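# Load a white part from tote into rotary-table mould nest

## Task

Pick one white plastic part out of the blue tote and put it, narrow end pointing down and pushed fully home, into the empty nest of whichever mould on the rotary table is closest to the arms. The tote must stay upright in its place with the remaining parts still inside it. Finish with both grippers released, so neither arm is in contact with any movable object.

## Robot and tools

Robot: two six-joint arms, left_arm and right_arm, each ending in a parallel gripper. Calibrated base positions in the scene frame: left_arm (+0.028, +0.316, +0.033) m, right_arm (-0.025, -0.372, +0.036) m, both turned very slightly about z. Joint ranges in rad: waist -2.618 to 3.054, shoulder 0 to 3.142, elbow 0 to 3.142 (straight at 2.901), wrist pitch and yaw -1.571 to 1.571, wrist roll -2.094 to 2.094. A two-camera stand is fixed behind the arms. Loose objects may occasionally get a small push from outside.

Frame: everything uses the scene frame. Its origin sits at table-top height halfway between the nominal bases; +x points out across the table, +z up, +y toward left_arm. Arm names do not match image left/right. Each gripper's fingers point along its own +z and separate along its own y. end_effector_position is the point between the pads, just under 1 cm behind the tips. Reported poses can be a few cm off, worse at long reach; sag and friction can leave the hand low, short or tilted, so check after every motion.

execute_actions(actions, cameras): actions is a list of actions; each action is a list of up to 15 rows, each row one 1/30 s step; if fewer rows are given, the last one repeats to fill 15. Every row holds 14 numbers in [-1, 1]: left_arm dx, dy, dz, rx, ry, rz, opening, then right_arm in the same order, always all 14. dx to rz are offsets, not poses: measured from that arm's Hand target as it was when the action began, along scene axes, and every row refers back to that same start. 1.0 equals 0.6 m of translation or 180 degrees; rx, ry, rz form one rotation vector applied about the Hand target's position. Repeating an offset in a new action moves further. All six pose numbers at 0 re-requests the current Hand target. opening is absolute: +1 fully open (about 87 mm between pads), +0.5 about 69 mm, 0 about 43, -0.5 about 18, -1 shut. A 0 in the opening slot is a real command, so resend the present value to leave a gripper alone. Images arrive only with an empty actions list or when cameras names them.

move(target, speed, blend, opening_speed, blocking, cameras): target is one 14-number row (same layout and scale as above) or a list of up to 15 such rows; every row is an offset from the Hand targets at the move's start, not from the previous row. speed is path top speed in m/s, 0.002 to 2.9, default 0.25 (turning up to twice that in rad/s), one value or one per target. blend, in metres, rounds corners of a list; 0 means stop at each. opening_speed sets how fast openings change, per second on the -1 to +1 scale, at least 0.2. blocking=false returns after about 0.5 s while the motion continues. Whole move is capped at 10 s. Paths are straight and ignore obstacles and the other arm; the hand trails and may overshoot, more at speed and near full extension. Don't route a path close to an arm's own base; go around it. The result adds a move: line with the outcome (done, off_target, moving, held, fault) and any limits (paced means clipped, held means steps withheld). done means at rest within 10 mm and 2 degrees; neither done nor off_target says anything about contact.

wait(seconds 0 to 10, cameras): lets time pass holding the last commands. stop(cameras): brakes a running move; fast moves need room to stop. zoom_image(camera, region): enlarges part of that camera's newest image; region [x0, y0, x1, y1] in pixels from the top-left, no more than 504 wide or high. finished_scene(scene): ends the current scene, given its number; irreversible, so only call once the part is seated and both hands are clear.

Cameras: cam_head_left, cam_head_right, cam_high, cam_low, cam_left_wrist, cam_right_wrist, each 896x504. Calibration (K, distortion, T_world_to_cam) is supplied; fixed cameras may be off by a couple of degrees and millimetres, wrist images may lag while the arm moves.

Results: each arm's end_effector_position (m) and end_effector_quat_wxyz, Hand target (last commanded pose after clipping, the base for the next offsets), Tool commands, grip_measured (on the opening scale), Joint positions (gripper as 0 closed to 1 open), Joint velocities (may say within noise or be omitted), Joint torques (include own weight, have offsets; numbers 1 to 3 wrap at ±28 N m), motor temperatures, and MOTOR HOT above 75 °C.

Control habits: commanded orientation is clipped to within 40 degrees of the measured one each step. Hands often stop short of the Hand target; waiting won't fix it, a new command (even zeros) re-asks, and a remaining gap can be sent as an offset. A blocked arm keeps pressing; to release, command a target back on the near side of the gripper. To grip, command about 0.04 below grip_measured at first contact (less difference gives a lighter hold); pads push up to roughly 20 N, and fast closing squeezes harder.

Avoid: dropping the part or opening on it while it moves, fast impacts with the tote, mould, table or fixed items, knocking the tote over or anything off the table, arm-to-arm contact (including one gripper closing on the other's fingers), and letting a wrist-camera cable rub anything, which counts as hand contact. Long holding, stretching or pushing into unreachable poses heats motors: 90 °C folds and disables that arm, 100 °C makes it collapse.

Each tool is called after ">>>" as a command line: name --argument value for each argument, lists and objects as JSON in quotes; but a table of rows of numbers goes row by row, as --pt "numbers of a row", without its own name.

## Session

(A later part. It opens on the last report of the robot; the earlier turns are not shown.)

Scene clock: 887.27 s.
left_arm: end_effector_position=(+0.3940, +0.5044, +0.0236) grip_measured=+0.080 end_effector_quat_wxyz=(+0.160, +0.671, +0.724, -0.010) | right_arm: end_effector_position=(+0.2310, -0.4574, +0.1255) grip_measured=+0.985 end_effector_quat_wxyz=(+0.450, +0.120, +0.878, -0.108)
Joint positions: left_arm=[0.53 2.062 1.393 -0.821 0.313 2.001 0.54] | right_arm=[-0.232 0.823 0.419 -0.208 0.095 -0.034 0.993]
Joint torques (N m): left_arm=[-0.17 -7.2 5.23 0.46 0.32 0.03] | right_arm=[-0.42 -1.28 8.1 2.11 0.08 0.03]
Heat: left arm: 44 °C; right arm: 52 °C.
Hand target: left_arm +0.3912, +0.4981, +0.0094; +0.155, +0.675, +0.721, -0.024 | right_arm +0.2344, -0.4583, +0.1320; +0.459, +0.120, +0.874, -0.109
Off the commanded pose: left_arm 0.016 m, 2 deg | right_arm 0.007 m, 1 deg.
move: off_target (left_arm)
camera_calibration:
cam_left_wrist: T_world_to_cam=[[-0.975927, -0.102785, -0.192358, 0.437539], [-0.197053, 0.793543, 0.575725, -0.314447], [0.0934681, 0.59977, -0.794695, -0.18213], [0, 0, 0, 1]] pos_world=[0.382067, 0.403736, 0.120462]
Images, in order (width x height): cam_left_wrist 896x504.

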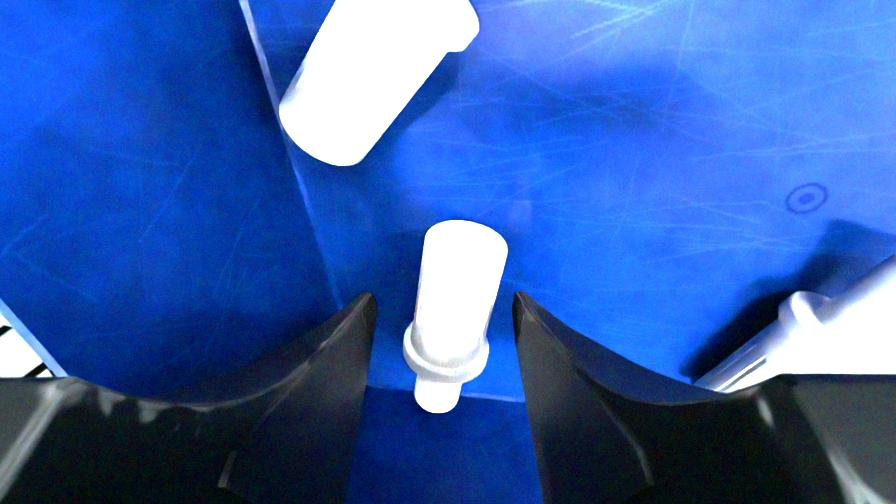

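>>> move --target '[-0.004,-0.0083,0.0125,0,0,0,0.08,0,0,0,0,0,0,1]' --speed 0.03 --cameras '["cam_left_wrist"]'

>>> zoom_image --camera "cam_left_wrist" --region '[340, 180, 560, 400]'

Scene clock: 914.57 s.
left_arm: end_effector_position=(+0.3919, +0.4979, +0.0198) grip_measured=+0.080 end_effector_quat_wxyz=(+0.158, +0.674, +0.721, -0.017) | right_arm: end_effector_position=(+0.2310, -0.4574, +0.1255) grip_measured=+0.985 end_effector_quat_wxyz=(+0.450, +0.120, +0.878, -0.108)
Joint positions: left_arm=[0.519 2.062 1.378 -0.819 0.313 1.999 0.54] | right_arm=[-0.232 0.823 0.419 -0.208 0.095 -0.034 0.993]
Joint torques (N m): left_arm=[-0.03 -9.14 5.63 0.31 0.33 -0.04] | right_arm=[-0.34 -1.33 8.16 2.11 0.06 0.02]
Heat: left arm: 43 °C; right arm: 52 °C.
Hand target: left_arm +0.3889, +0.4931, +0.0170; +0.155, +0.675, +0.721, -0.023 | right_arm +0.2344, -0.4583, +0.1320; +0.459, +0.120, +0.874, -0.109
Off the commanded pose: left_arm 0.006 m, 1 deg | right_arm 0.007 m, 1 deg.
move: done
camera_calibration:
cam_left_wrist: T_world_to_cam=[[-0.979058, -0.0946849, -0.180225, 0.431036], [-0.182687, 0.799283, 0.572514, -0.315958], [0.0898427, 0.593449, -0.799842, -0.176329], [0, 0, 0, 1]] pos_world=[0.380129, 0.397995, 0.117538]
Images, in order (width x height): cam_left_wrist 896x504.

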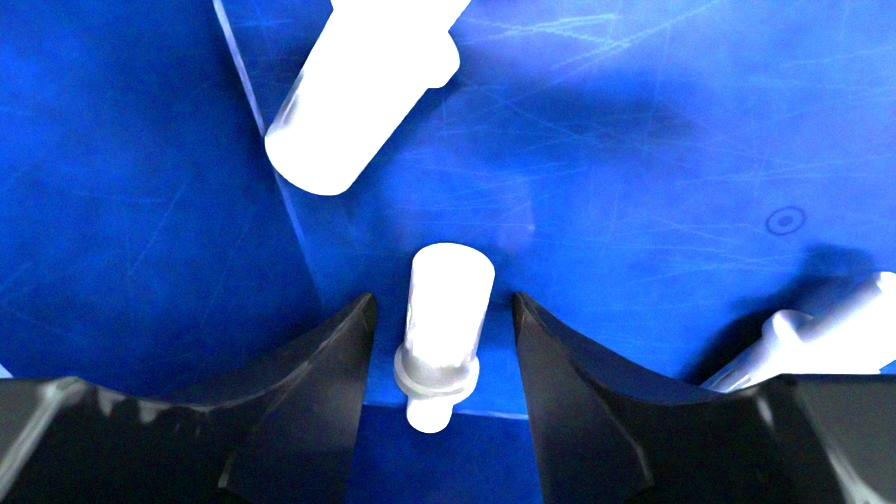

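Scaled by 2.291 from the camera's 896x504 image, which has a finer 1280x720 frame.

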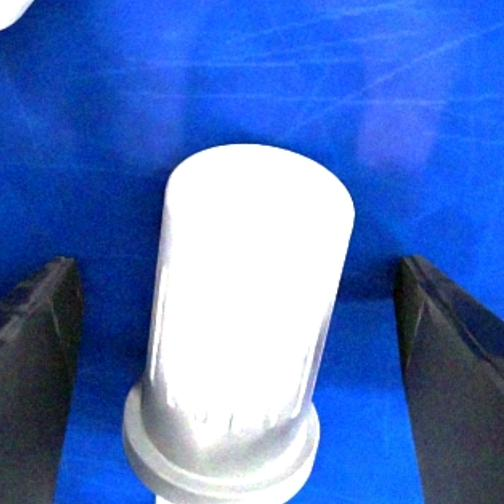

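>>> move --target '[0,0,-0.006,0,0,0,0.08,0,0,0,0,0,0,1]' --speed 0.02

Scene clock: 928.17 s.
left_arm: end_effector_position=(+0.3914, +0.4976, +0.0192) grip_measured=+0.080 end_effector_quat_wxyz=(+0.158, +0.674, +0.721, -0.017) | right_arm: end_effector_position=(+0.2310, -0.4574, +0.1255) grip_measured=+0.985 end_effector_quat_wxyz=(+0.450, +0.120, +0.878, -0.108)
Joint positions: left_arm=[0.519 2.062 1.376 -0.818 0.313 1.999 0.54] | right_arm=[-0.232 0.823 0.419 -0.208 0.095 -0.034 0.993]
Joint torques (N m): left_arm=[0.06 -8.68 5.18 0.41 0.32 -0.03] | right_arm=[-0.38 -1.26 8.03 2.13 0.1 0.01]
Heat: left arm: 44 °C; right arm: 52 °C.
Hand target: left_arm +0.3888, +0.4931, +0.0133; +0.155, +0.675, +0.721, -0.024 | right_arm +0.2344, -0.4583, +0.1320; +0.459, +0.120, +0.874, -0.109
Off the commanded pose: left_arm 0.008 m, 1 deg | right_arm 0.007 m, 1 deg.
move: done

>>> move --target '[0,0,0,0,0,0,-0.6,0,0,0,0,0,0,1]' --speed 0.02 --opening_speed 0.4 --cameras '["cam_left_wrist"]'

>>> zoom_image --camera "cam_left_wrist" --region '[340, 180, 560, 400]'

Scene clock: 933.67 s.
left_arm: end_effector_position=(+0.3913, +0.4977, +0.0192) grip_measured=-0.325 end_effector_quat_wxyz=(+0.158, +0.674, +0.722, -0.017) | right_arm: end_effector_position=(+0.2310, -0.4574, +0.1255) grip_measured=+0.985 end_effector_quat_wxyz=(+0.450, +0.120, +0.878, -0.108)
Joint positions: left_arm=[0.519 2.062 1.376 -0.818 0.312 1.998 0.338] | right_arm=[-0.232 0.823 0.419 -0.208 0.095 -0.034 0.993]
Joint torques (N m): left_arm=[0.03 -8.68 5.14 0.42 0.33 -0.02] | right_arm=[-0.32 -1.32 8.18 2.12 0.1 0.01]
Heat: left arm: 44 °C; right arm: 52 °C.
Hand target: left_arm +0.3888, +0.4931, +0.0133; +0.155, +0.675, +0.721, -0.024 | right_arm +0.2344, -0.4583, +0.1320; +0.459, +0.120, +0.874, -0.109
Off the commanded pose: left_arm 0.008 m, 1 deg | right_arm 0.007 m, 1 deg.
move: done
camera_calibration:
cam_left_wrist: T_world_to_cam=[[-0.979185, -0.0962326, -0.178706, 0.431205], [-0.183024, 0.799256, 0.572445, -0.315401], [0.0877441, 0.593237, -0.800232, -0.175665], [0, 0, 0, 1]] pos_world=[0.379918, 0.397793, 0.117036]
Images, in order (width x height): cam_left_wrist 896x504.

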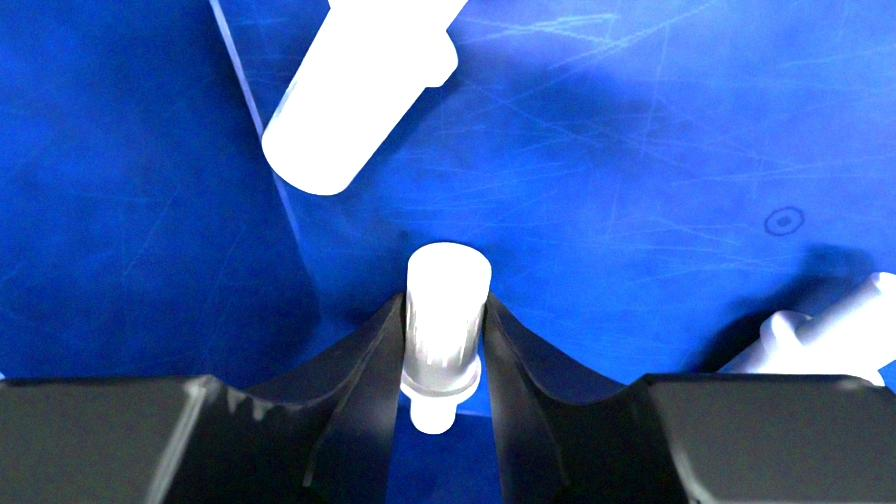

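Scaled by 2.291 from the camera's 896x504 image, which has a finer 1280x720 frame.

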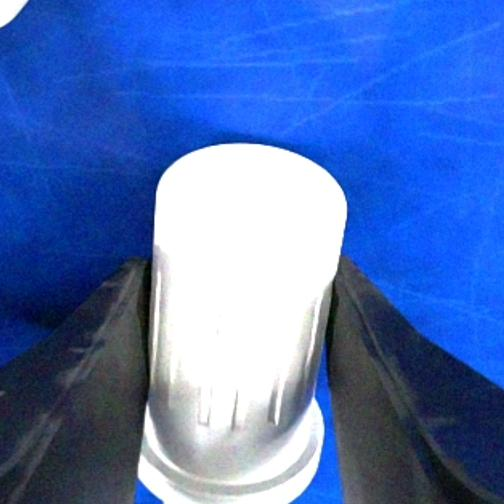

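>>> move --pt "0 0 0.05 0 0 0 -0.6 0 0 0 0 0 0 1" --pt "0 -0.01 0.3 0 0 0 -0.6 0 0 0 0 0 0 1" --speed '[0.04,0.1]' --blend '[0.01,0]' --cameras '["cam_left_wrist","cam_high","cam_head_right"]'

Scene clock: 944.07 s.
left_arm: end_effector_position=(+0.3873, +0.4894, +0.1811) grip_measured=-0.325 end_effector_quat_wxyz=(+0.152, +0.672, +0.724, -0.035) | right_arm: end_effector_position=(+0.2310, -0.4574, +0.1255) grip_measured=+0.985 end_effector_quat_wxyz=(+0.450, +0.120, +0.878, -0.108)
Joint positions: left_arm=[0.505 1.981 1.92 -1.475 0.312 1.984 0.338] | right_arm=[-0.232 0.823 0.419 -0.208 0.095 -0.034 0.993]
Joint torques (N m): left_arm=[0.06 -10.02 9.33 0.12 0.32 -0.03] | right_arm=[-0.34 -1.31 8.24 2.14 0.11 0.03]
Motor temperatures (°C): left_arm=[29 45 43 31 27 29 28] | right_arm=[29 32 52 45 27 28 31]
Heat: left arm: 45 °C; right arm: 52 °C.
Hand target: left_arm +0.3889, +0.4871, +0.1934; +0.155, +0.675, +0.721, -0.023 | right_arm +0.2344, -0.4583, +0.1320; +0.459, +0.120, +0.874, -0.109
Off the commanded pose: left_arm 0.013 m, 1 deg | right_arm 0.007 m, 1 deg.
move: off_target (left_arm)
camera_calibration:
cam_left_wrist: T_world_to_cam=[[-0.984463, -0.098417, -0.14542, 0.452422], [-0.164185, 0.809561, 0.563609, -0.412843], [0.0622577, 0.578728, -0.813141, -0.0215146], [0, 0, 0, 1]] pos_world=[0.378949, 0.391198, 0.280978]
Images, in order (width x height): cam_head_right 896x504, cam_high 896x504, cam_left_wrist 896x504.

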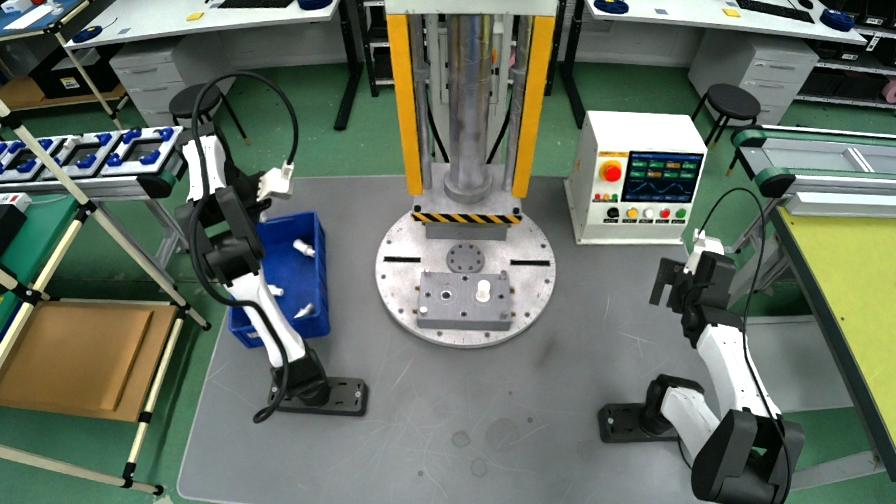

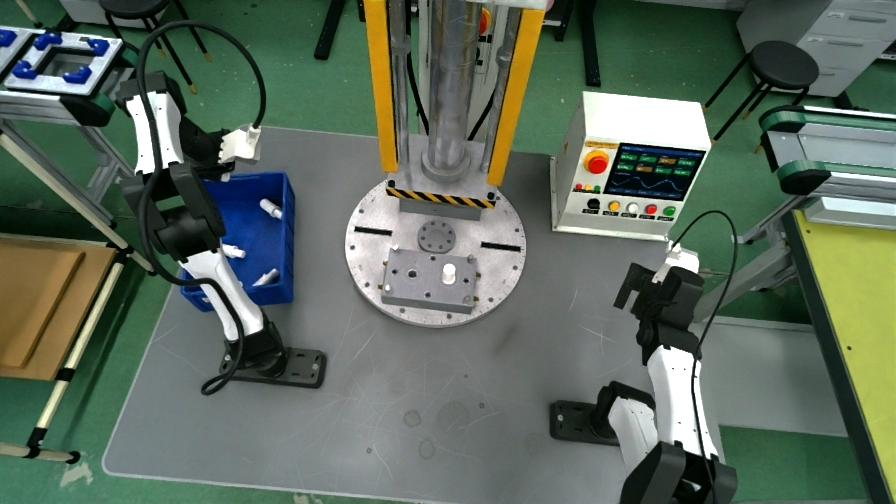

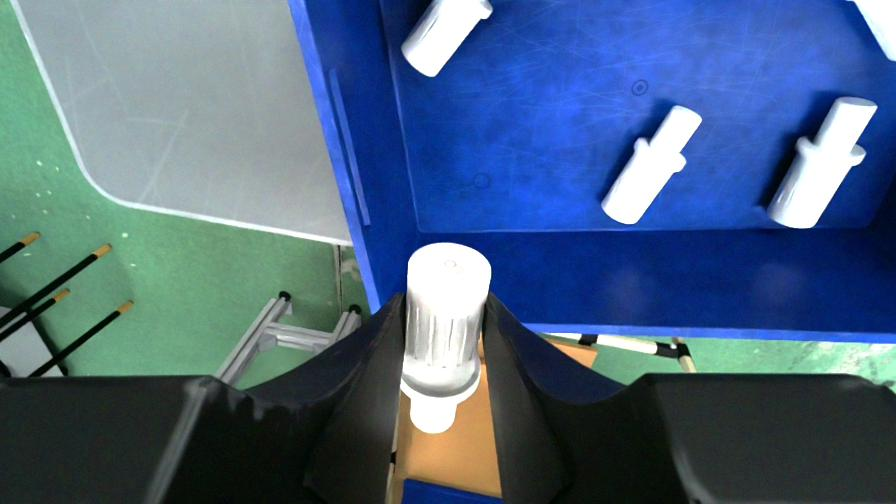

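>>> execute_actions --actions '[]'

Scene clock: 972.43 s.
left_arm: end_effector_position=(+0.3872, +0.4893, +0.1811) grip_measured=-0.325 end_effector_quat_wxyz=(+0.152, +0.672, +0.724, -0.035) | right_arm: end_effector_position=(+0.2310, -0.4574, +0.1255) grip_measured=+0.985 end_effector_quat_wxyz=(+0.450, +0.120, +0.878, -0.108)
Joint positions: left_arm=[0.505 1.981 1.92 -1.476 0.312 1.984 0.338] | right_arm=[-0.232 0.823 0.419 -0.208 0.095 -0.034 0.993]
Joint velocities: within noise
Joint torques (N m): left_arm=[0.03 -10.02 9.32 0.13 0.33 -0.02] | right_arm=[-0.31 -1.33 8.12 2.13 0.09 0.03]
Motor temperatures (°C): left_arm=[29 44 47 30 27 29 29] | right_arm=[29 32 52 45 27 28 31]
Heat: left arm: 47 °C; right arm: 52 °C.
Hand target: left_arm +0.3889, +0.4871, +0.1934; +0.155, +0.675, +0.721, -0.023 | right_arm +0.2344, -0.4583, +0.1320; +0.459, +0.120, +0.874, -0.109
Tool commands: left_gripper/opening=-0.6 right_gripper/opening=+1.0
Off the commanded pose: left_arm 0.013 m, 1 deg | right_arm 0.007 m, 1 deg.
camera_calibration:
cam_left_wrist: T_world_to_cam=[[-0.984515, -0.0984538, -0.145044, 0.45225], [-0.163988, 0.809676, 0.563501, -0.412948], [0.0619601, 0.57856, -0.813283, -0.0212902], [0, 0, 0, 1]] pos_world=[0.378847, 0.391197, 0.280978]
cam_right_wrist: T_world_to_cam=[[-0.315204, -0.944162, 0.0959412, -0.37519], [-0.94598, 0.304493, -0.111378, 0.397127], [0.0759456, -0.125865, -0.989136, 0.194348], [0, 0, 0, 1]] pos_world=[0.242653, -0.450701, 0.272464]

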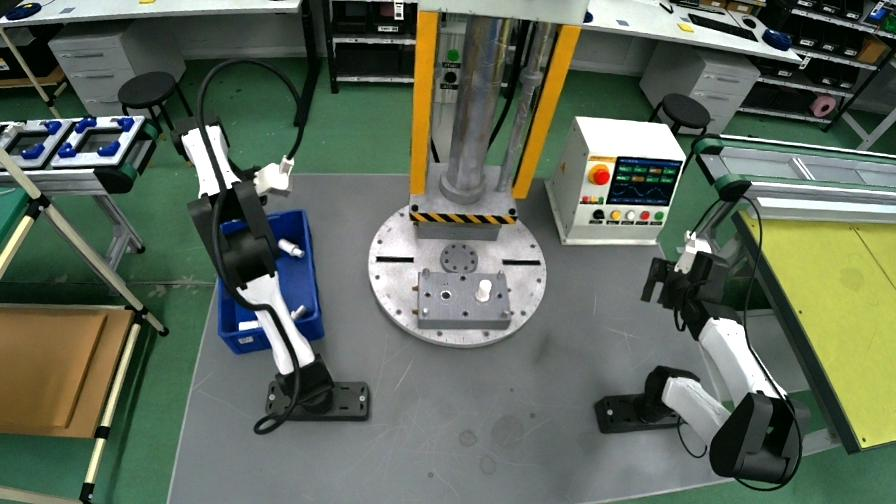

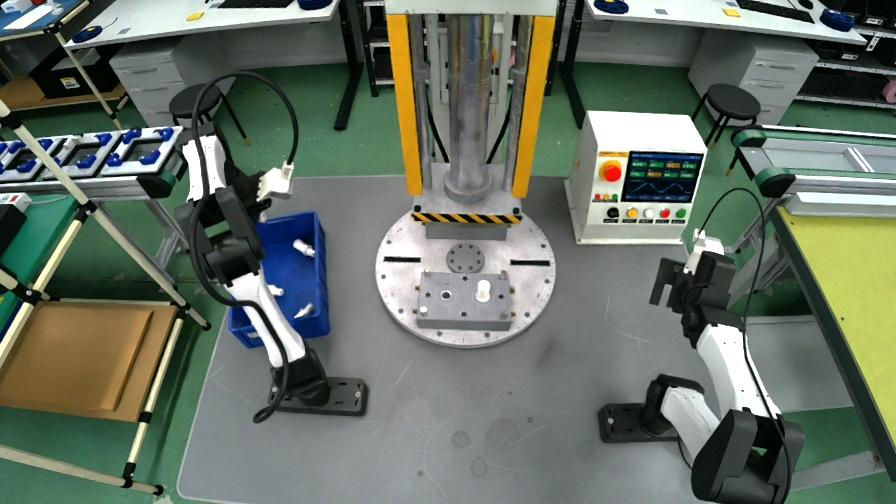

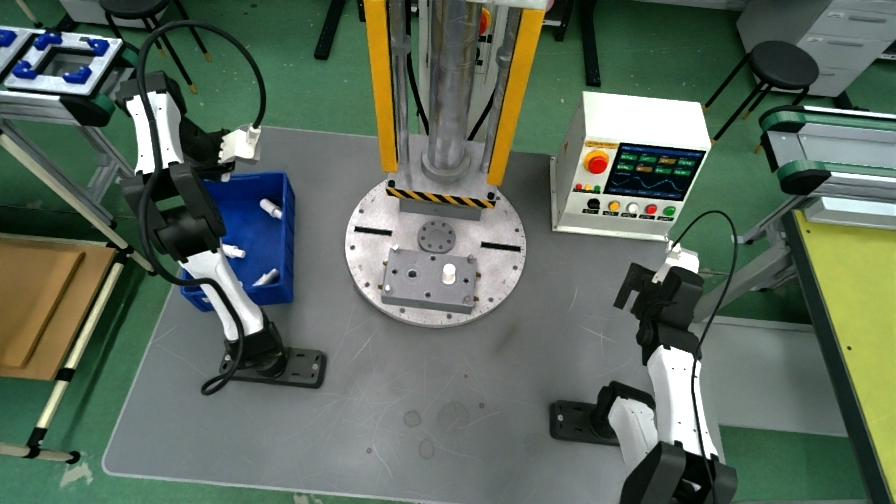

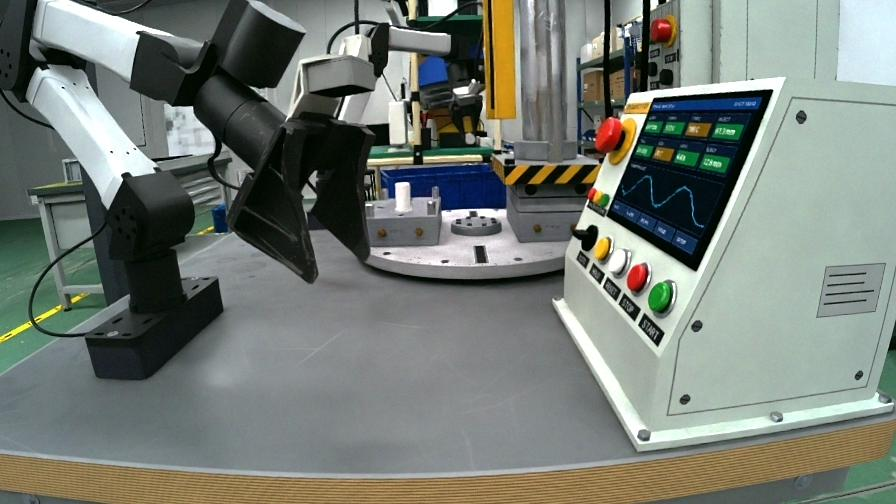

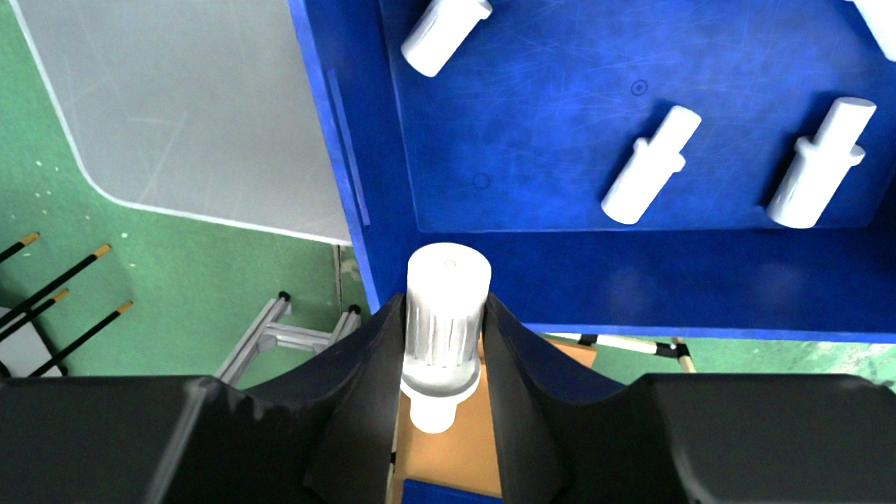

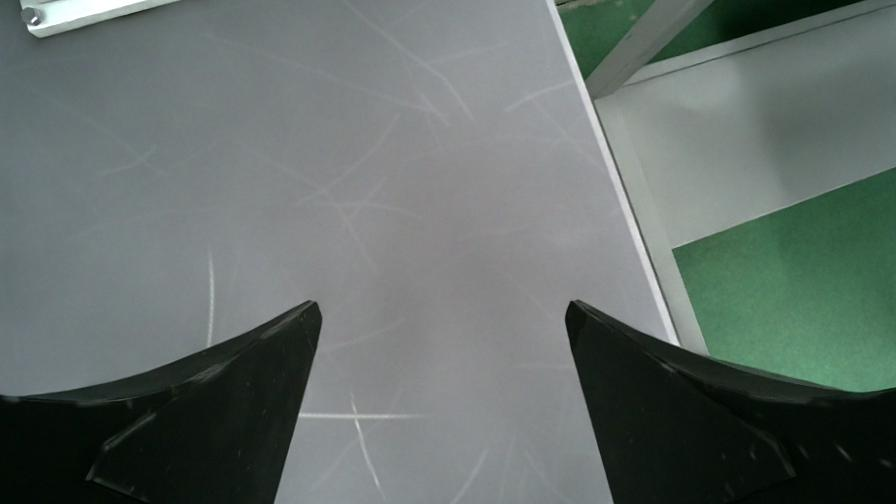

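>>> move --pt "-0.0815 -0.1952 0.0193 -0.0177 0.0238 0.174 -0.6 0 0 0 0 0 0 1" --pt "-0.2315 -0.4118 -0.1057 -0.0354 0.0476 0.3484 -0.6 0 0 0 0 0 0 1" --speed 0.2 --blend 0.05 --cameras '["cam_head_right","cam_high","cam_low","cam_left_wrist"]'

Scene clock: 1064.70 s.
left_arm: end_effector_position=(+0.2482, +0.2408, +0.1273) grip_measured=-0.325 end_effector_quat_wxyz=(+0.112, +0.190, +0.975, -0.029) | right_arm: end_effector_position=(+0.2310, -0.4574, +0.1255) grip_measured=+0.985 end_effector_quat_wxyz=(+0.450, +0.120, +0.878, -0.108)
Joint positions: left_arm=[-0.306 1.364 1.025 -1.002 0.03 0.063 0.338] | right_arm=[-0.232 0.823 0.419 -0.208 0.095 -0.034 0.993]
Joint torques (N m): left_arm=[-0.06 -6.12 6.75 0.94 -0.04 -0.07] | right_arm=[-0.31 -1.24 8.1 2.15 0.08 0.03]
Heat: left arm: 49 °C; right arm: 52 °C.
Hand target: left_arm +0.2499, +0.2400, +0.1300; +0.128, +0.190, +0.973, -0.025 | right_arm +0.2344, -0.4583, +0.1320; +0.459, +0.120, +0.874, -0.109
Off the commanded pose: left_arm 0.003 m, 2 deg | right_arm 0.007 m, 1 deg.
move: done
camera_calibration:
cam_left_wrist: T_world_to_cam=[[-0.372492, -0.927745, 0.0232008, 0.309587], [-0.734237, 0.309904, 0.604032, 0.0524536], [-0.567578, 0.207962, -0.796622, 0.330806], [0, 0, 0, 1]] pos_world=[0.34159, 0.202168, 0.224661]
Images, in order (width x height): cam_head_right 896x504, cam_high 896x504, cam_low 896x504, cam_left_wrist 896x504.

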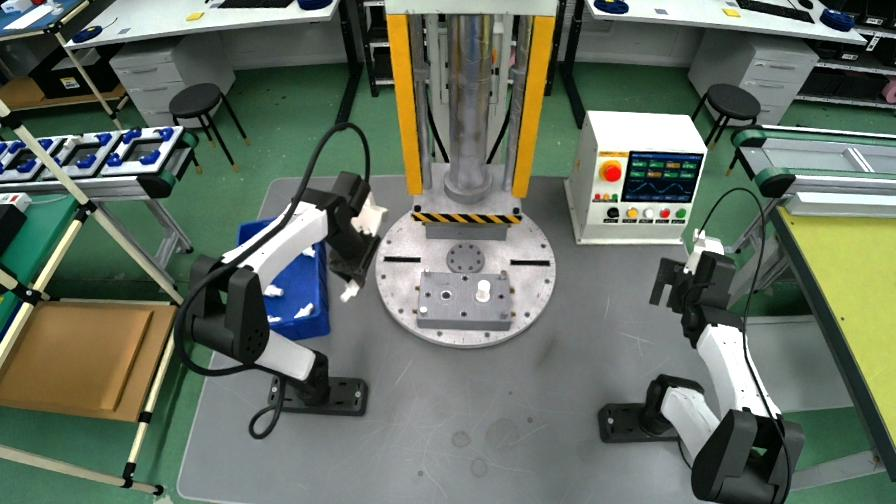

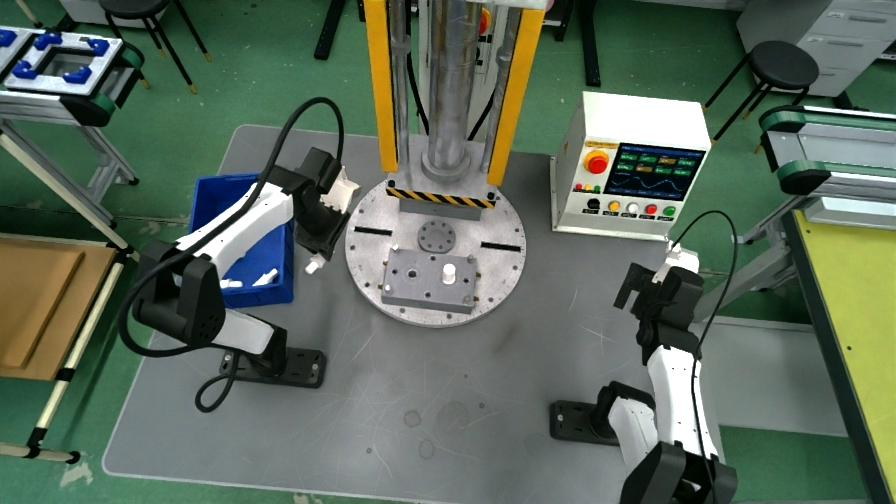

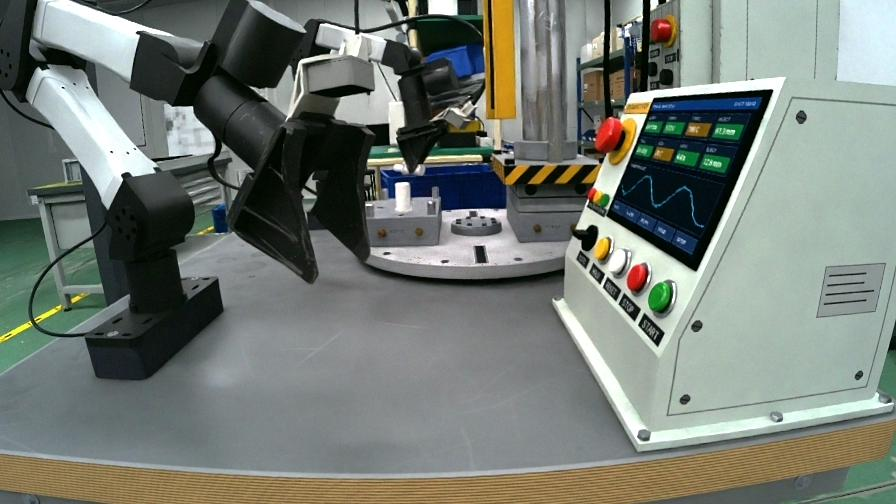

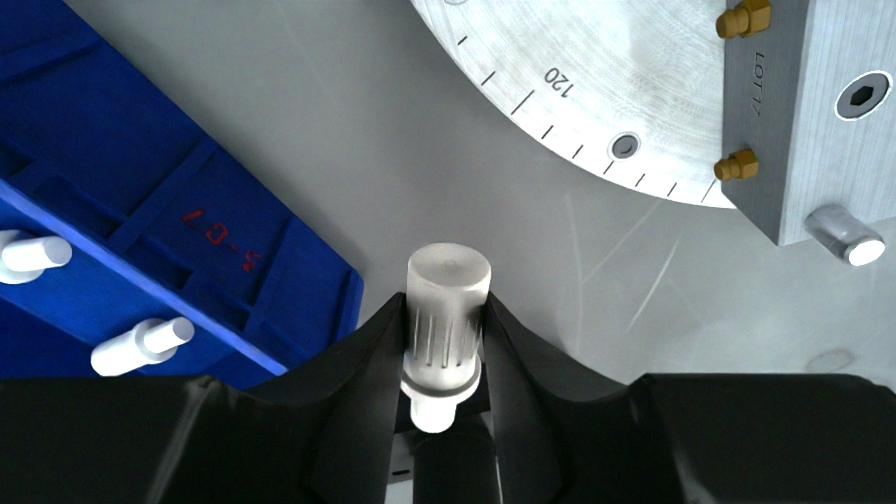

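>>> move --target '[0,0,-0.155,0,0,0,-0.6,0,0,0,0,0,0,1]' --speed 0.12 --cameras '["cam_left_wrist","cam_low"]'

>>> zoom_image --camera "cam_low" --region '[330, 80, 530, 230]'

Scene clock: 1084.73 s.
left_arm: end_effector_position=(+0.2489, +0.2406, +0.0413) grip_measured=-0.325 end_effector_quat_wxyz=(+0.127, +0.189, +0.973, -0.031) | right_arm: end_effector_position=(+0.2310, -0.4574, +0.1255) grip_measured=+0.985 end_effector_quat_wxyz=(+0.450, +0.120, +0.878, -0.108)
Joint positions: left_arm=[-0.306 1.438 0.725 -0.597 0.029 0.062 0.338] | right_arm=[-0.232 0.823 0.419 -0.208 0.095 -0.034 0.993]
Joint torques (N m): left_arm=[-0.1 -3.45 6.42 1.03 0 -0.05] | right_arm=[-0.4 -1.33 8.17 2.13 0.07 0.03]
Heat: left arm: 46 °C; right arm: 53 °C.
Hand target: left_arm +0.2499, +0.2400, +0.0370; +0.128, +0.190, +0.973, -0.025 | right_arm +0.2344, -0.4583, +0.1320; +0.459, +0.120, +0.874, -0.109
Off the commanded pose: left_arm 0.004 m, 1 deg | right_arm 0.007 m, 1 deg.
move: done
camera_calibration:
cam_left_wrist: T_world_to_cam=[[-0.371985, -0.927997, 0.0211767, 0.311627], [-0.752004, 0.314656, 0.579207, 0.109245], [-0.544166, 0.199531, -0.814905, 0.259611], [0, 0, 0, 1]] pos_world=[0.339345, 0.203014, 0.141683]
Images, in order (width x height): cam_low 896x504, cam_left_wrist 896x504.

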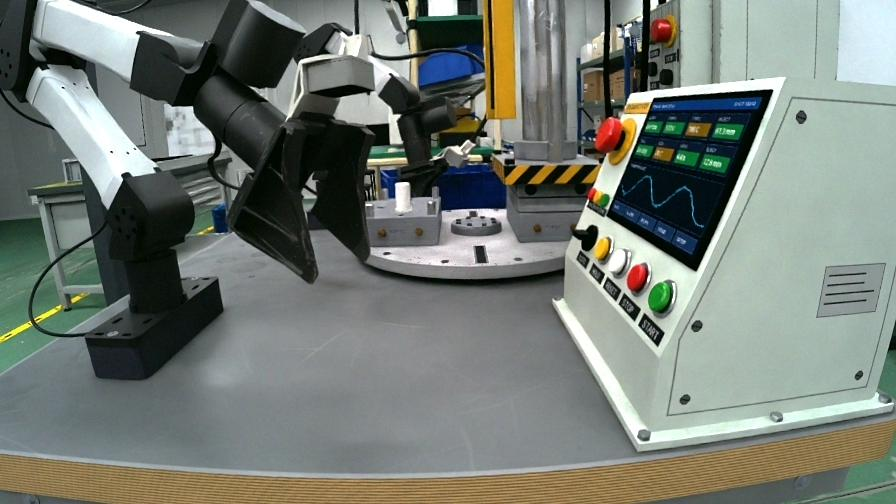

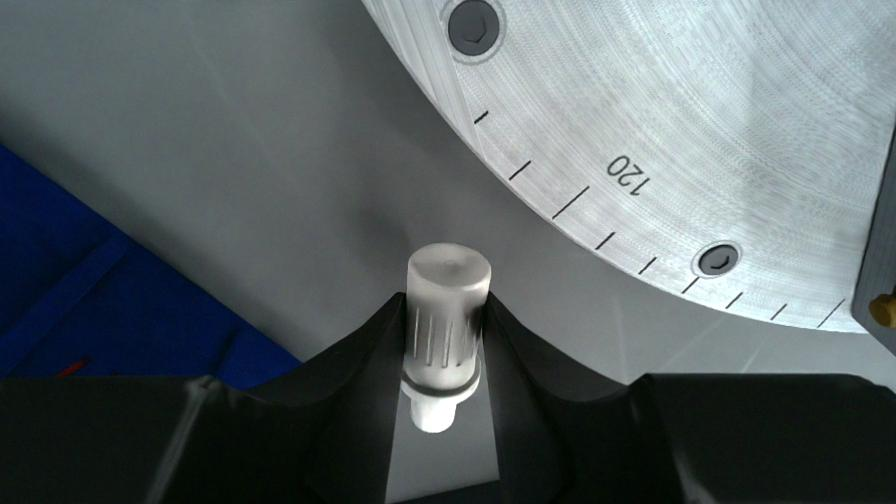

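Scaled by 2.520 from the camera's 896x504 image, which has a finer 1280x720 frame.

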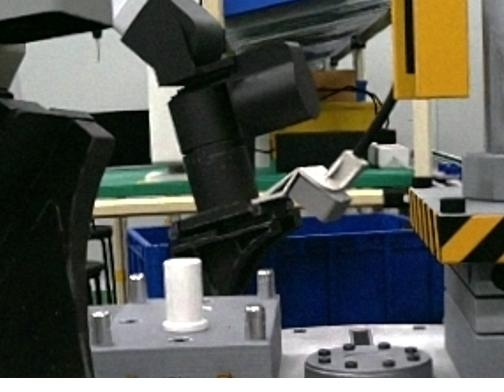

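>>> move --target '[0,0,-0.02,0,0,0,-0.6,0,0,0,0,0,0,1]' --speed 0.04

>>> move --target '[0,0,-0.0083,0,0,0,-0.6,0,0,0,0,0,0,1]' --speed 0.02

Scene clock: 1091.27 s.
left_arm: end_effector_position=(+0.2496, +0.2404, +0.0296) grip_measured=-0.325 end_effector_quat_wxyz=(+0.128, +0.189, +0.973, -0.031) | right_arm: end_effector_position=(+0.2310, -0.4574, +0.1255) grip_measured=+0.985 end_effector_quat_wxyz=(+0.450, +0.120, +0.878, -0.108)
Joint positions: left_arm=[-0.306 1.466 0.697 -0.54 0.029 0.062 0.338] | right_arm=[-0.232 0.823 0.419 -0.208 0.095 -0.034 0.993]
Joint torques (N m): left_arm=[-0.1 -3.6 6.08 1.04 -0.02 -0.06] | right_arm=[-0.25 -1.35 8.23 2.12 0.07 0.06]
Heat: left arm: 46 °C; right arm: 53 °C.
Hand target: left_arm +0.2500, +0.2399, +0.0251; +0.128, +0.190, +0.973, -0.025 | right_arm +0.2344, -0.4583, +0.1320; +0.459, +0.120, +0.874, -0.109
Off the commanded pose: left_arm 0.005 m, 1 deg | right_arm 0.007 m, 1 deg.
move: done

Scene clock: 1092.20 s.
left_arm: end_effector_position=(+0.2496, +0.2404, +0.0246) grip_measured=-0.325 end_effector_quat_wxyz=(+0.128, +0.189, +0.973, -0.031) | right_arm: end_effector_position=(+0.2310, -0.4574, +0.1255) grip_measured=+0.985 end_effector_quat_wxyz=(+0.450, +0.120, +0.878, -0.108)
Joint positions: left_arm=[-0.306 1.479 0.685 -0.515 0.029 0.062 0.338] | right_arm=[-0.232 0.823 0.419 -0.208 0.095 -0.034 0.993]
Joint torques (N m): left_arm=[-0.09 -3.63 5.98 1.05 -0.01 -0.05] | right_arm=[-0.28 -1.35 8.09 2.12 0.1 0.03]
Heat: left arm: 46 °C; right arm: 53 °C.
Hand target: left_arm +0.2499, +0.2400, +0.0200; +0.128, +0.190, +0.973, -0.025 | right_arm +0.2344, -0.4583, +0.1320; +0.459, +0.120, +0.874, -0.109
Off the commanded pose: left_arm 0.005 m, 1 deg | right_arm 0.007 m, 1 deg.
move: done

>>> move --target '[0,0,-0.0067,0,0,0,-0.6,0,0,0,0,0,0,1]' --speed 0.02

>>> move --target '[0,0,-0.005,0,0,0,-0.6,0,0,0,0,0,0,1]' --speed 0.02

Scene clock: 1096.20 s.
left_arm: end_effector_position=(+0.2496, +0.2404, +0.0205) grip_measured=-0.325 end_effector_quat_wxyz=(+0.127, +0.189, +0.973, -0.031) | right_arm: end_effector_position=(+0.2310, -0.4574, +0.1255) grip_measured=+0.985 end_effector_quat_wxyz=(+0.450, +0.120, +0.878, -0.108)
Joint positions: left_arm=[-0.306 1.489 0.675 -0.495 0.029 0.062 0.338] | right_arm=[-0.232 0.823 0.419 -0.208 0.095 -0.034 0.993]
Joint torques (N m): left_arm=[-0.1 -3.67 5.94 1.06 -0.01 -0.06] | right_arm=[-0.34 -1.29 8.01 2.14 0.07 0.01]
Heat: left arm: 46 °C; right arm: 53 °C.
Hand target: left_arm +0.2500, +0.2400, +0.0160; +0.128, +0.190, +0.973, -0.025 | right_arm +0.2344, -0.4583, +0.1320; +0.459, +0.120, +0.874, -0.109
Off the commanded pose: left_arm 0.005 m, 1 deg | right_arm 0.007 m, 1 deg.
move: done

Scene clock: 1097.10 s.
left_arm: end_effector_position=(+0.2495, +0.2404, +0.0174) grip_measured=-0.325 end_effector_quat_wxyz=(+0.127, +0.189, +0.973, -0.031) | right_arm: end_effector_position=(+0.2310, -0.4574, +0.1255) grip_measured=+0.985 end_effector_quat_wxyz=(+0.450, +0.120, +0.878, -0.108)
Joint positions: left_arm=[-0.306 1.498 0.668 -0.481 0.029 0.062 0.338] | right_arm=[-0.232 0.823 0.419 -0.208 0.095 -0.034 0.993]
Joint torques (N m): left_arm=[-0.12 -3.7 5.87 1.06 0 -0.05] | right_arm=[-0.39 -1.21 8.16 2.15 0.1 0]
Heat: left arm: 46 °C; right arm: 53 °C.
Hand target: left_arm +0.2499, +0.2400, +0.0129; +0.128, +0.190, +0.973, -0.025 | right_arm +0.2344, -0.4583, +0.1320; +0.459, +0.120, +0.874, -0.109
Off the commanded pose: left_arm 0.004 m, 1 deg | right_arm 0.007 m, 1 deg.
move: done

>>> move --target '[0,0,-0.005,0,0,0,-0.6,0,0,0,0,0,0,1]' --speed 0.02 --cameras '["cam_left_wrist"]'

Scene clock: 1100.20 s.
left_arm: end_effector_position=(+0.2504, +0.2401, +0.0155) grip_measured=-0.325 end_effector_quat_wxyz=(+0.128, +0.189, +0.973, -0.031) | right_arm: end_effector_position=(+0.2310, -0.4574, +0.1255) grip_measured=+0.985 end_effector_quat_wxyz=(+0.450, +0.120, +0.878, -0.108)
Joint positions: left_arm=[-0.306 1.504 0.664 -0.468 0.029 0.062 0.338] | right_arm=[-0.232 0.823 0.419 -0.208 0.095 -0.034 0.993]
Joint torques (N m): left_arm=[-0.12 -3.58 5.6 1.08 -0.01 -0.05] | right_arm=[-0.31 -1.22 8.14 2.12 0.08 0.02]
Heat: left arm: 46 °C; right arm: 53 °C.
Hand target: left_arm +0.2499, +0.2400, +0.0100; +0.128, +0.190, +0.973, -0.025 | right_arm +0.2344, -0.4583, +0.1320; +0.459, +0.120, +0.874, -0.109
Off the commanded pose: left_arm 0.006 m, 1 deg | right_arm 0.007 m, 1 deg.
move: done
camera_calibration:
cam_left_wrist: T_world_to_cam=[[-0.372107, -0.92795, 0.0210954, 0.312324], [-0.753261, 0.31518, 0.577287, 0.125735], [-0.542342, 0.198922, -0.816269, 0.239199], [0, 0, 0, 1]] pos_world=[0.340657, 0.20261, 0.116078]
Images, in order (width x height): cam_left_wrist 896x504.

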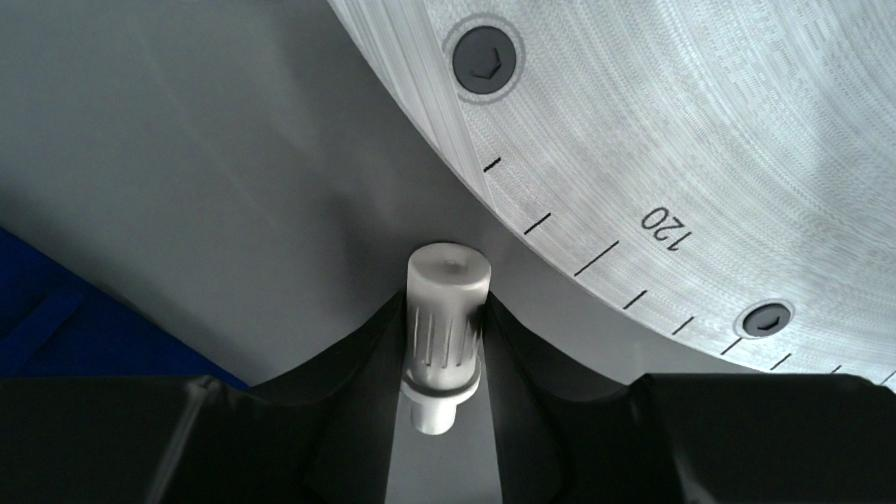

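>>> move --target '[0,0,-0.0042,0,0,0,-0.6,0,0,0,0,0,0,1]' --speed 0.02

Scene clock: 1108.93 s.
left_arm: end_effector_position=(+0.2507, +0.2400, +0.0154) grip_measured=-0.325 end_effector_quat_wxyz=(+0.129, +0.189, +0.973, -0.031) | right_arm: end_effector_position=(+0.2310, -0.4574, +0.1255) grip_measured=+0.985 end_effector_quat_wxyz=(+0.450, +0.120, +0.878, -0.108)
Joint positions: left_arm=[-0.306 1.504 0.663 -0.465 0.029 0.062 0.338] | right_arm=[-0.232 0.823 0.419 -0.208 0.095 -0.034 0.993]
Joint torques (N m): left_arm=[-0.1 -3.14 5.14 1.16 -0.01 -0.05] | right_arm=[-0.39 -1.18 8.17 2.16 0.07 0.03]
Heat: left arm: 45 °C; right arm: 53 °C.
Hand target: left_arm +0.2499, +0.2400, +0.0074; +0.128, +0.190, +0.973, -0.025 | right_arm +0.2344, -0.4583, +0.1320; +0.459, +0.120, +0.874, -0.109
Off the commanded pose: left_arm 0.008 m, 1 deg | right_arm 0.007 m, 1 deg.
move: done

>>> move --target '[0,0,0.0047,0,0,0,0.1,0,0,0,0,0,0,1]' --speed 0.02 --opening_speed 0.4 --cameras '["cam_left_wrist"]'

Scene clock: 1117.90 s.
left_arm: end_effector_position=(+0.2509, +0.2400, +0.0154) grip_measured=+0.100 end_effector_quat_wxyz=(+0.130, +0.189, +0.973, -0.031) | right_arm: end_effector_position=(+0.2310, -0.4574, +0.1255) grip_measured=+0.985 end_effector_quat_wxyz=(+0.450, +0.120, +0.878, -0.108)
Joint positions: left_arm=[-0.306 1.504 0.663 -0.464 0.029 0.062 0.55] | right_arm=[-0.232 0.823 0.419 -0.208 0.095 -0.034 0.993]
Joint torques (N m): left_arm=[-0.1 -3.6 5.72 1.03 -0.01 -0.05] | right_arm=[-0.36 -1.33 8.17 2.12 0.1 0.03]
Heat: left arm: 45 °C; right arm: 53 °C.
Hand target: left_arm +0.2499, +0.2400, +0.0102; +0.128, +0.190, +0.973, -0.025 | right_arm +0.2344, -0.4583, +0.1320; +0.459, +0.120, +0.874, -0.109
Off the commanded pose: left_arm 0.005 m, 1 deg | right_arm 0.007 m, 1 deg.
move: done
camera_calibration:
cam_left_wrist: T_world_to_cam=[[-0.371779, -0.928085, 0.0209616, 0.312269], [-0.754797, 0.315353, 0.575182, 0.126625], [-0.540428, 0.198019, -0.817757, 0.239251], [0, 0, 0, 1]] pos_world=[0.340969, 0.202504, 0.116271]
Images, in order (width x height): cam_left_wrist 896x504.

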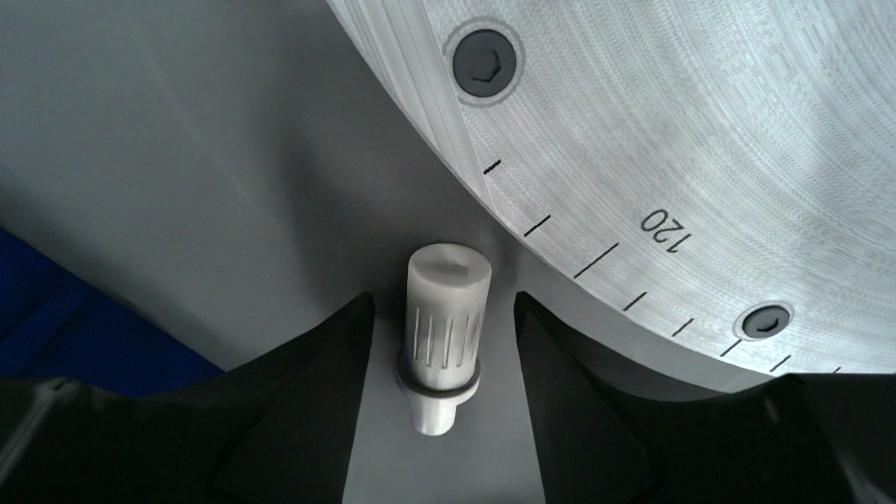

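>>> wait --seconds 0 --cameras '["cam_high","cam_head_right","cam_head_left","cam_low"]'

>>> zoom_image --camera "cam_high" --region '[340, 190, 530, 330]'

>>> zoom_image --camera "cam_head_right" --region '[370, 220, 560, 360]'

Scene clock: 1223.03 s.
left_arm: end_effector_position=(+0.2509, +0.2400, +0.0154) grip_measured=+0.100 end_effector_quat_wxyz=(+0.130, +0.189, +0.973, -0.031) | right_arm: end_effector_position=(+0.2310, -0.4574, +0.1255) grip_measured=+0.985 end_effector_quat_wxyz=(+0.450, +0.120, +0.878, -0.108)
Joint positions: left_arm=[-0.306 1.504 0.663 -0.464 0.029 0.062 0.55] | right_arm=[-0.232 0.823 0.419 -0.208 0.095 -0.034 0.993]
Joint torques (N m): left_arm=[-0.12 -3.64 5.72 1.03 -0.01 -0.05] | right_arm=[-0.34 -1.33 8.13 2.14 0.11 0.02]
Motor temperatures (°C): left_arm=[29 36 44 31 27 29 29] | right_arm=[29 32 53 45 27 28 31]
Heat: left arm: 44 °C; right arm: 53 °C.
Hand target: left_arm +0.2499, +0.2400, +0.0102; +0.128, +0.190, +0.973, -0.025 | right_arm +0.2344, -0.4583, +0.1320; +0.459, +0.120, +0.874, -0.109
Tool commands: left_gripper/opening=+0.1 right_gripper/opening=+1.0
Off the commanded pose: left_arm 0.005 m, 1 deg | right_arm 0.007 m, 1 deg.
Images, in order (width x height): cam_head_left 896x504, cam_head_right 896x504, cam_high 896x504, cam_low 896x504.

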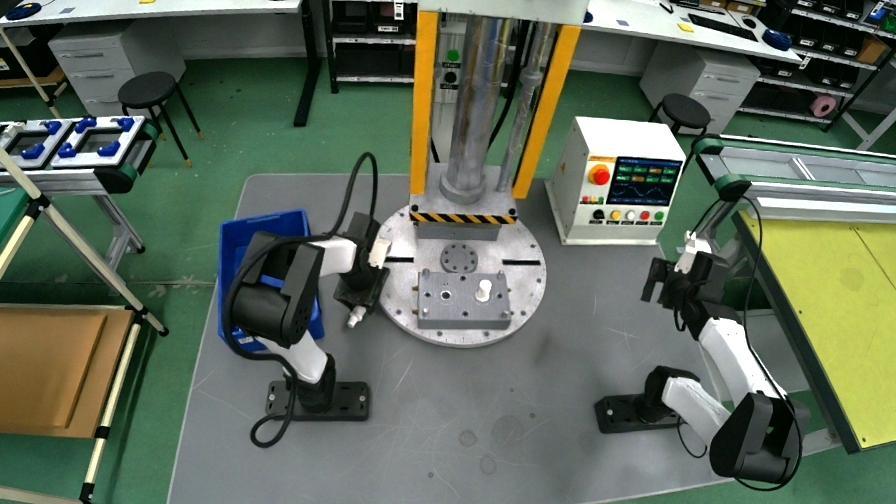

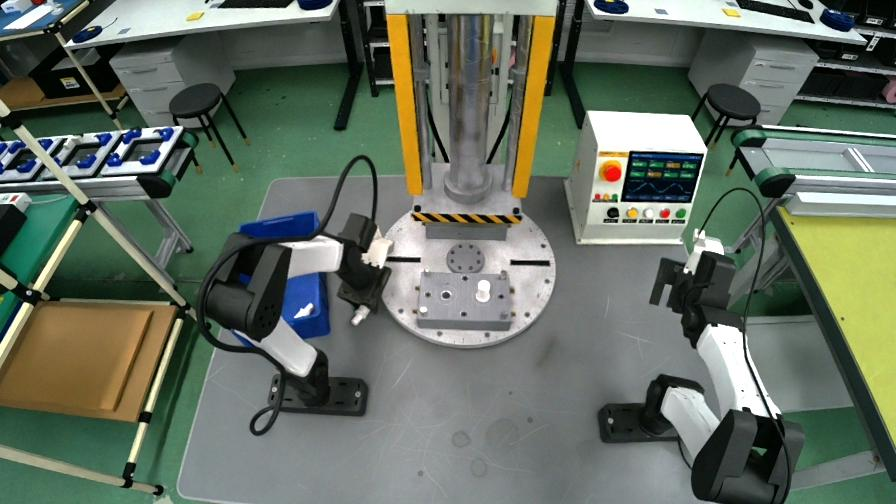

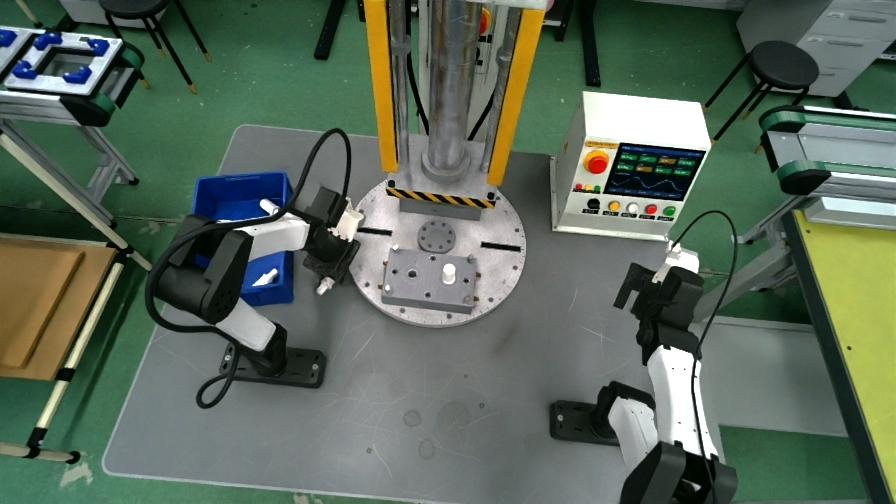

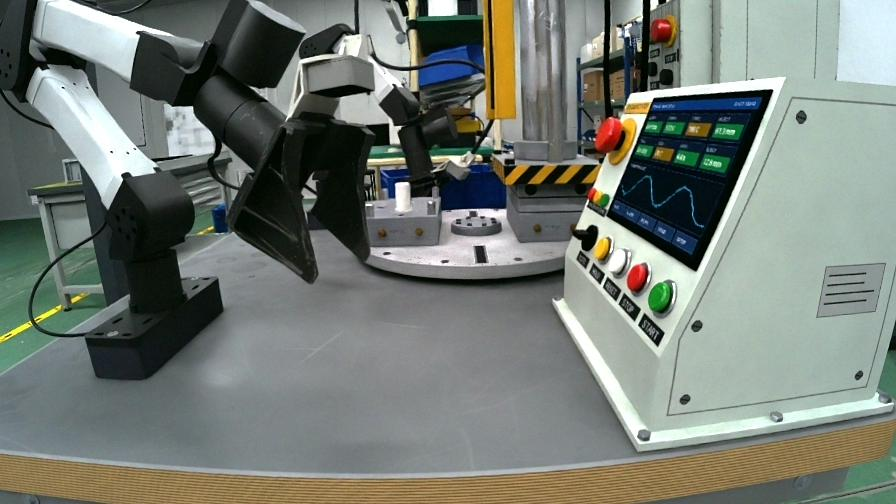

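Scaled by 2.653 from the camera's 896x504 image, which has a finer 1280x720 frame.

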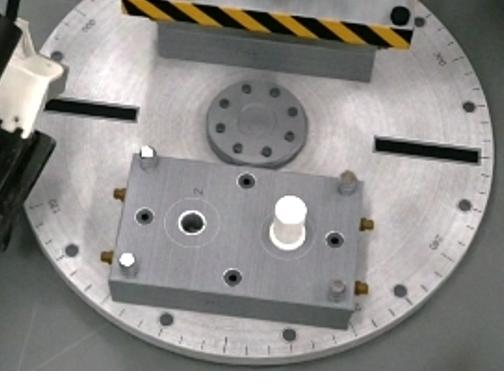

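Scaled by 2.653 from the camera's 896x504 image, which has a finer 1280x720 frame.

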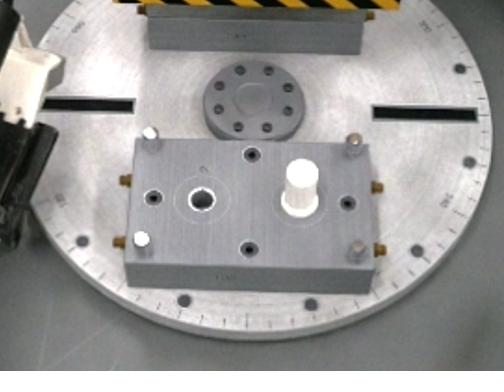

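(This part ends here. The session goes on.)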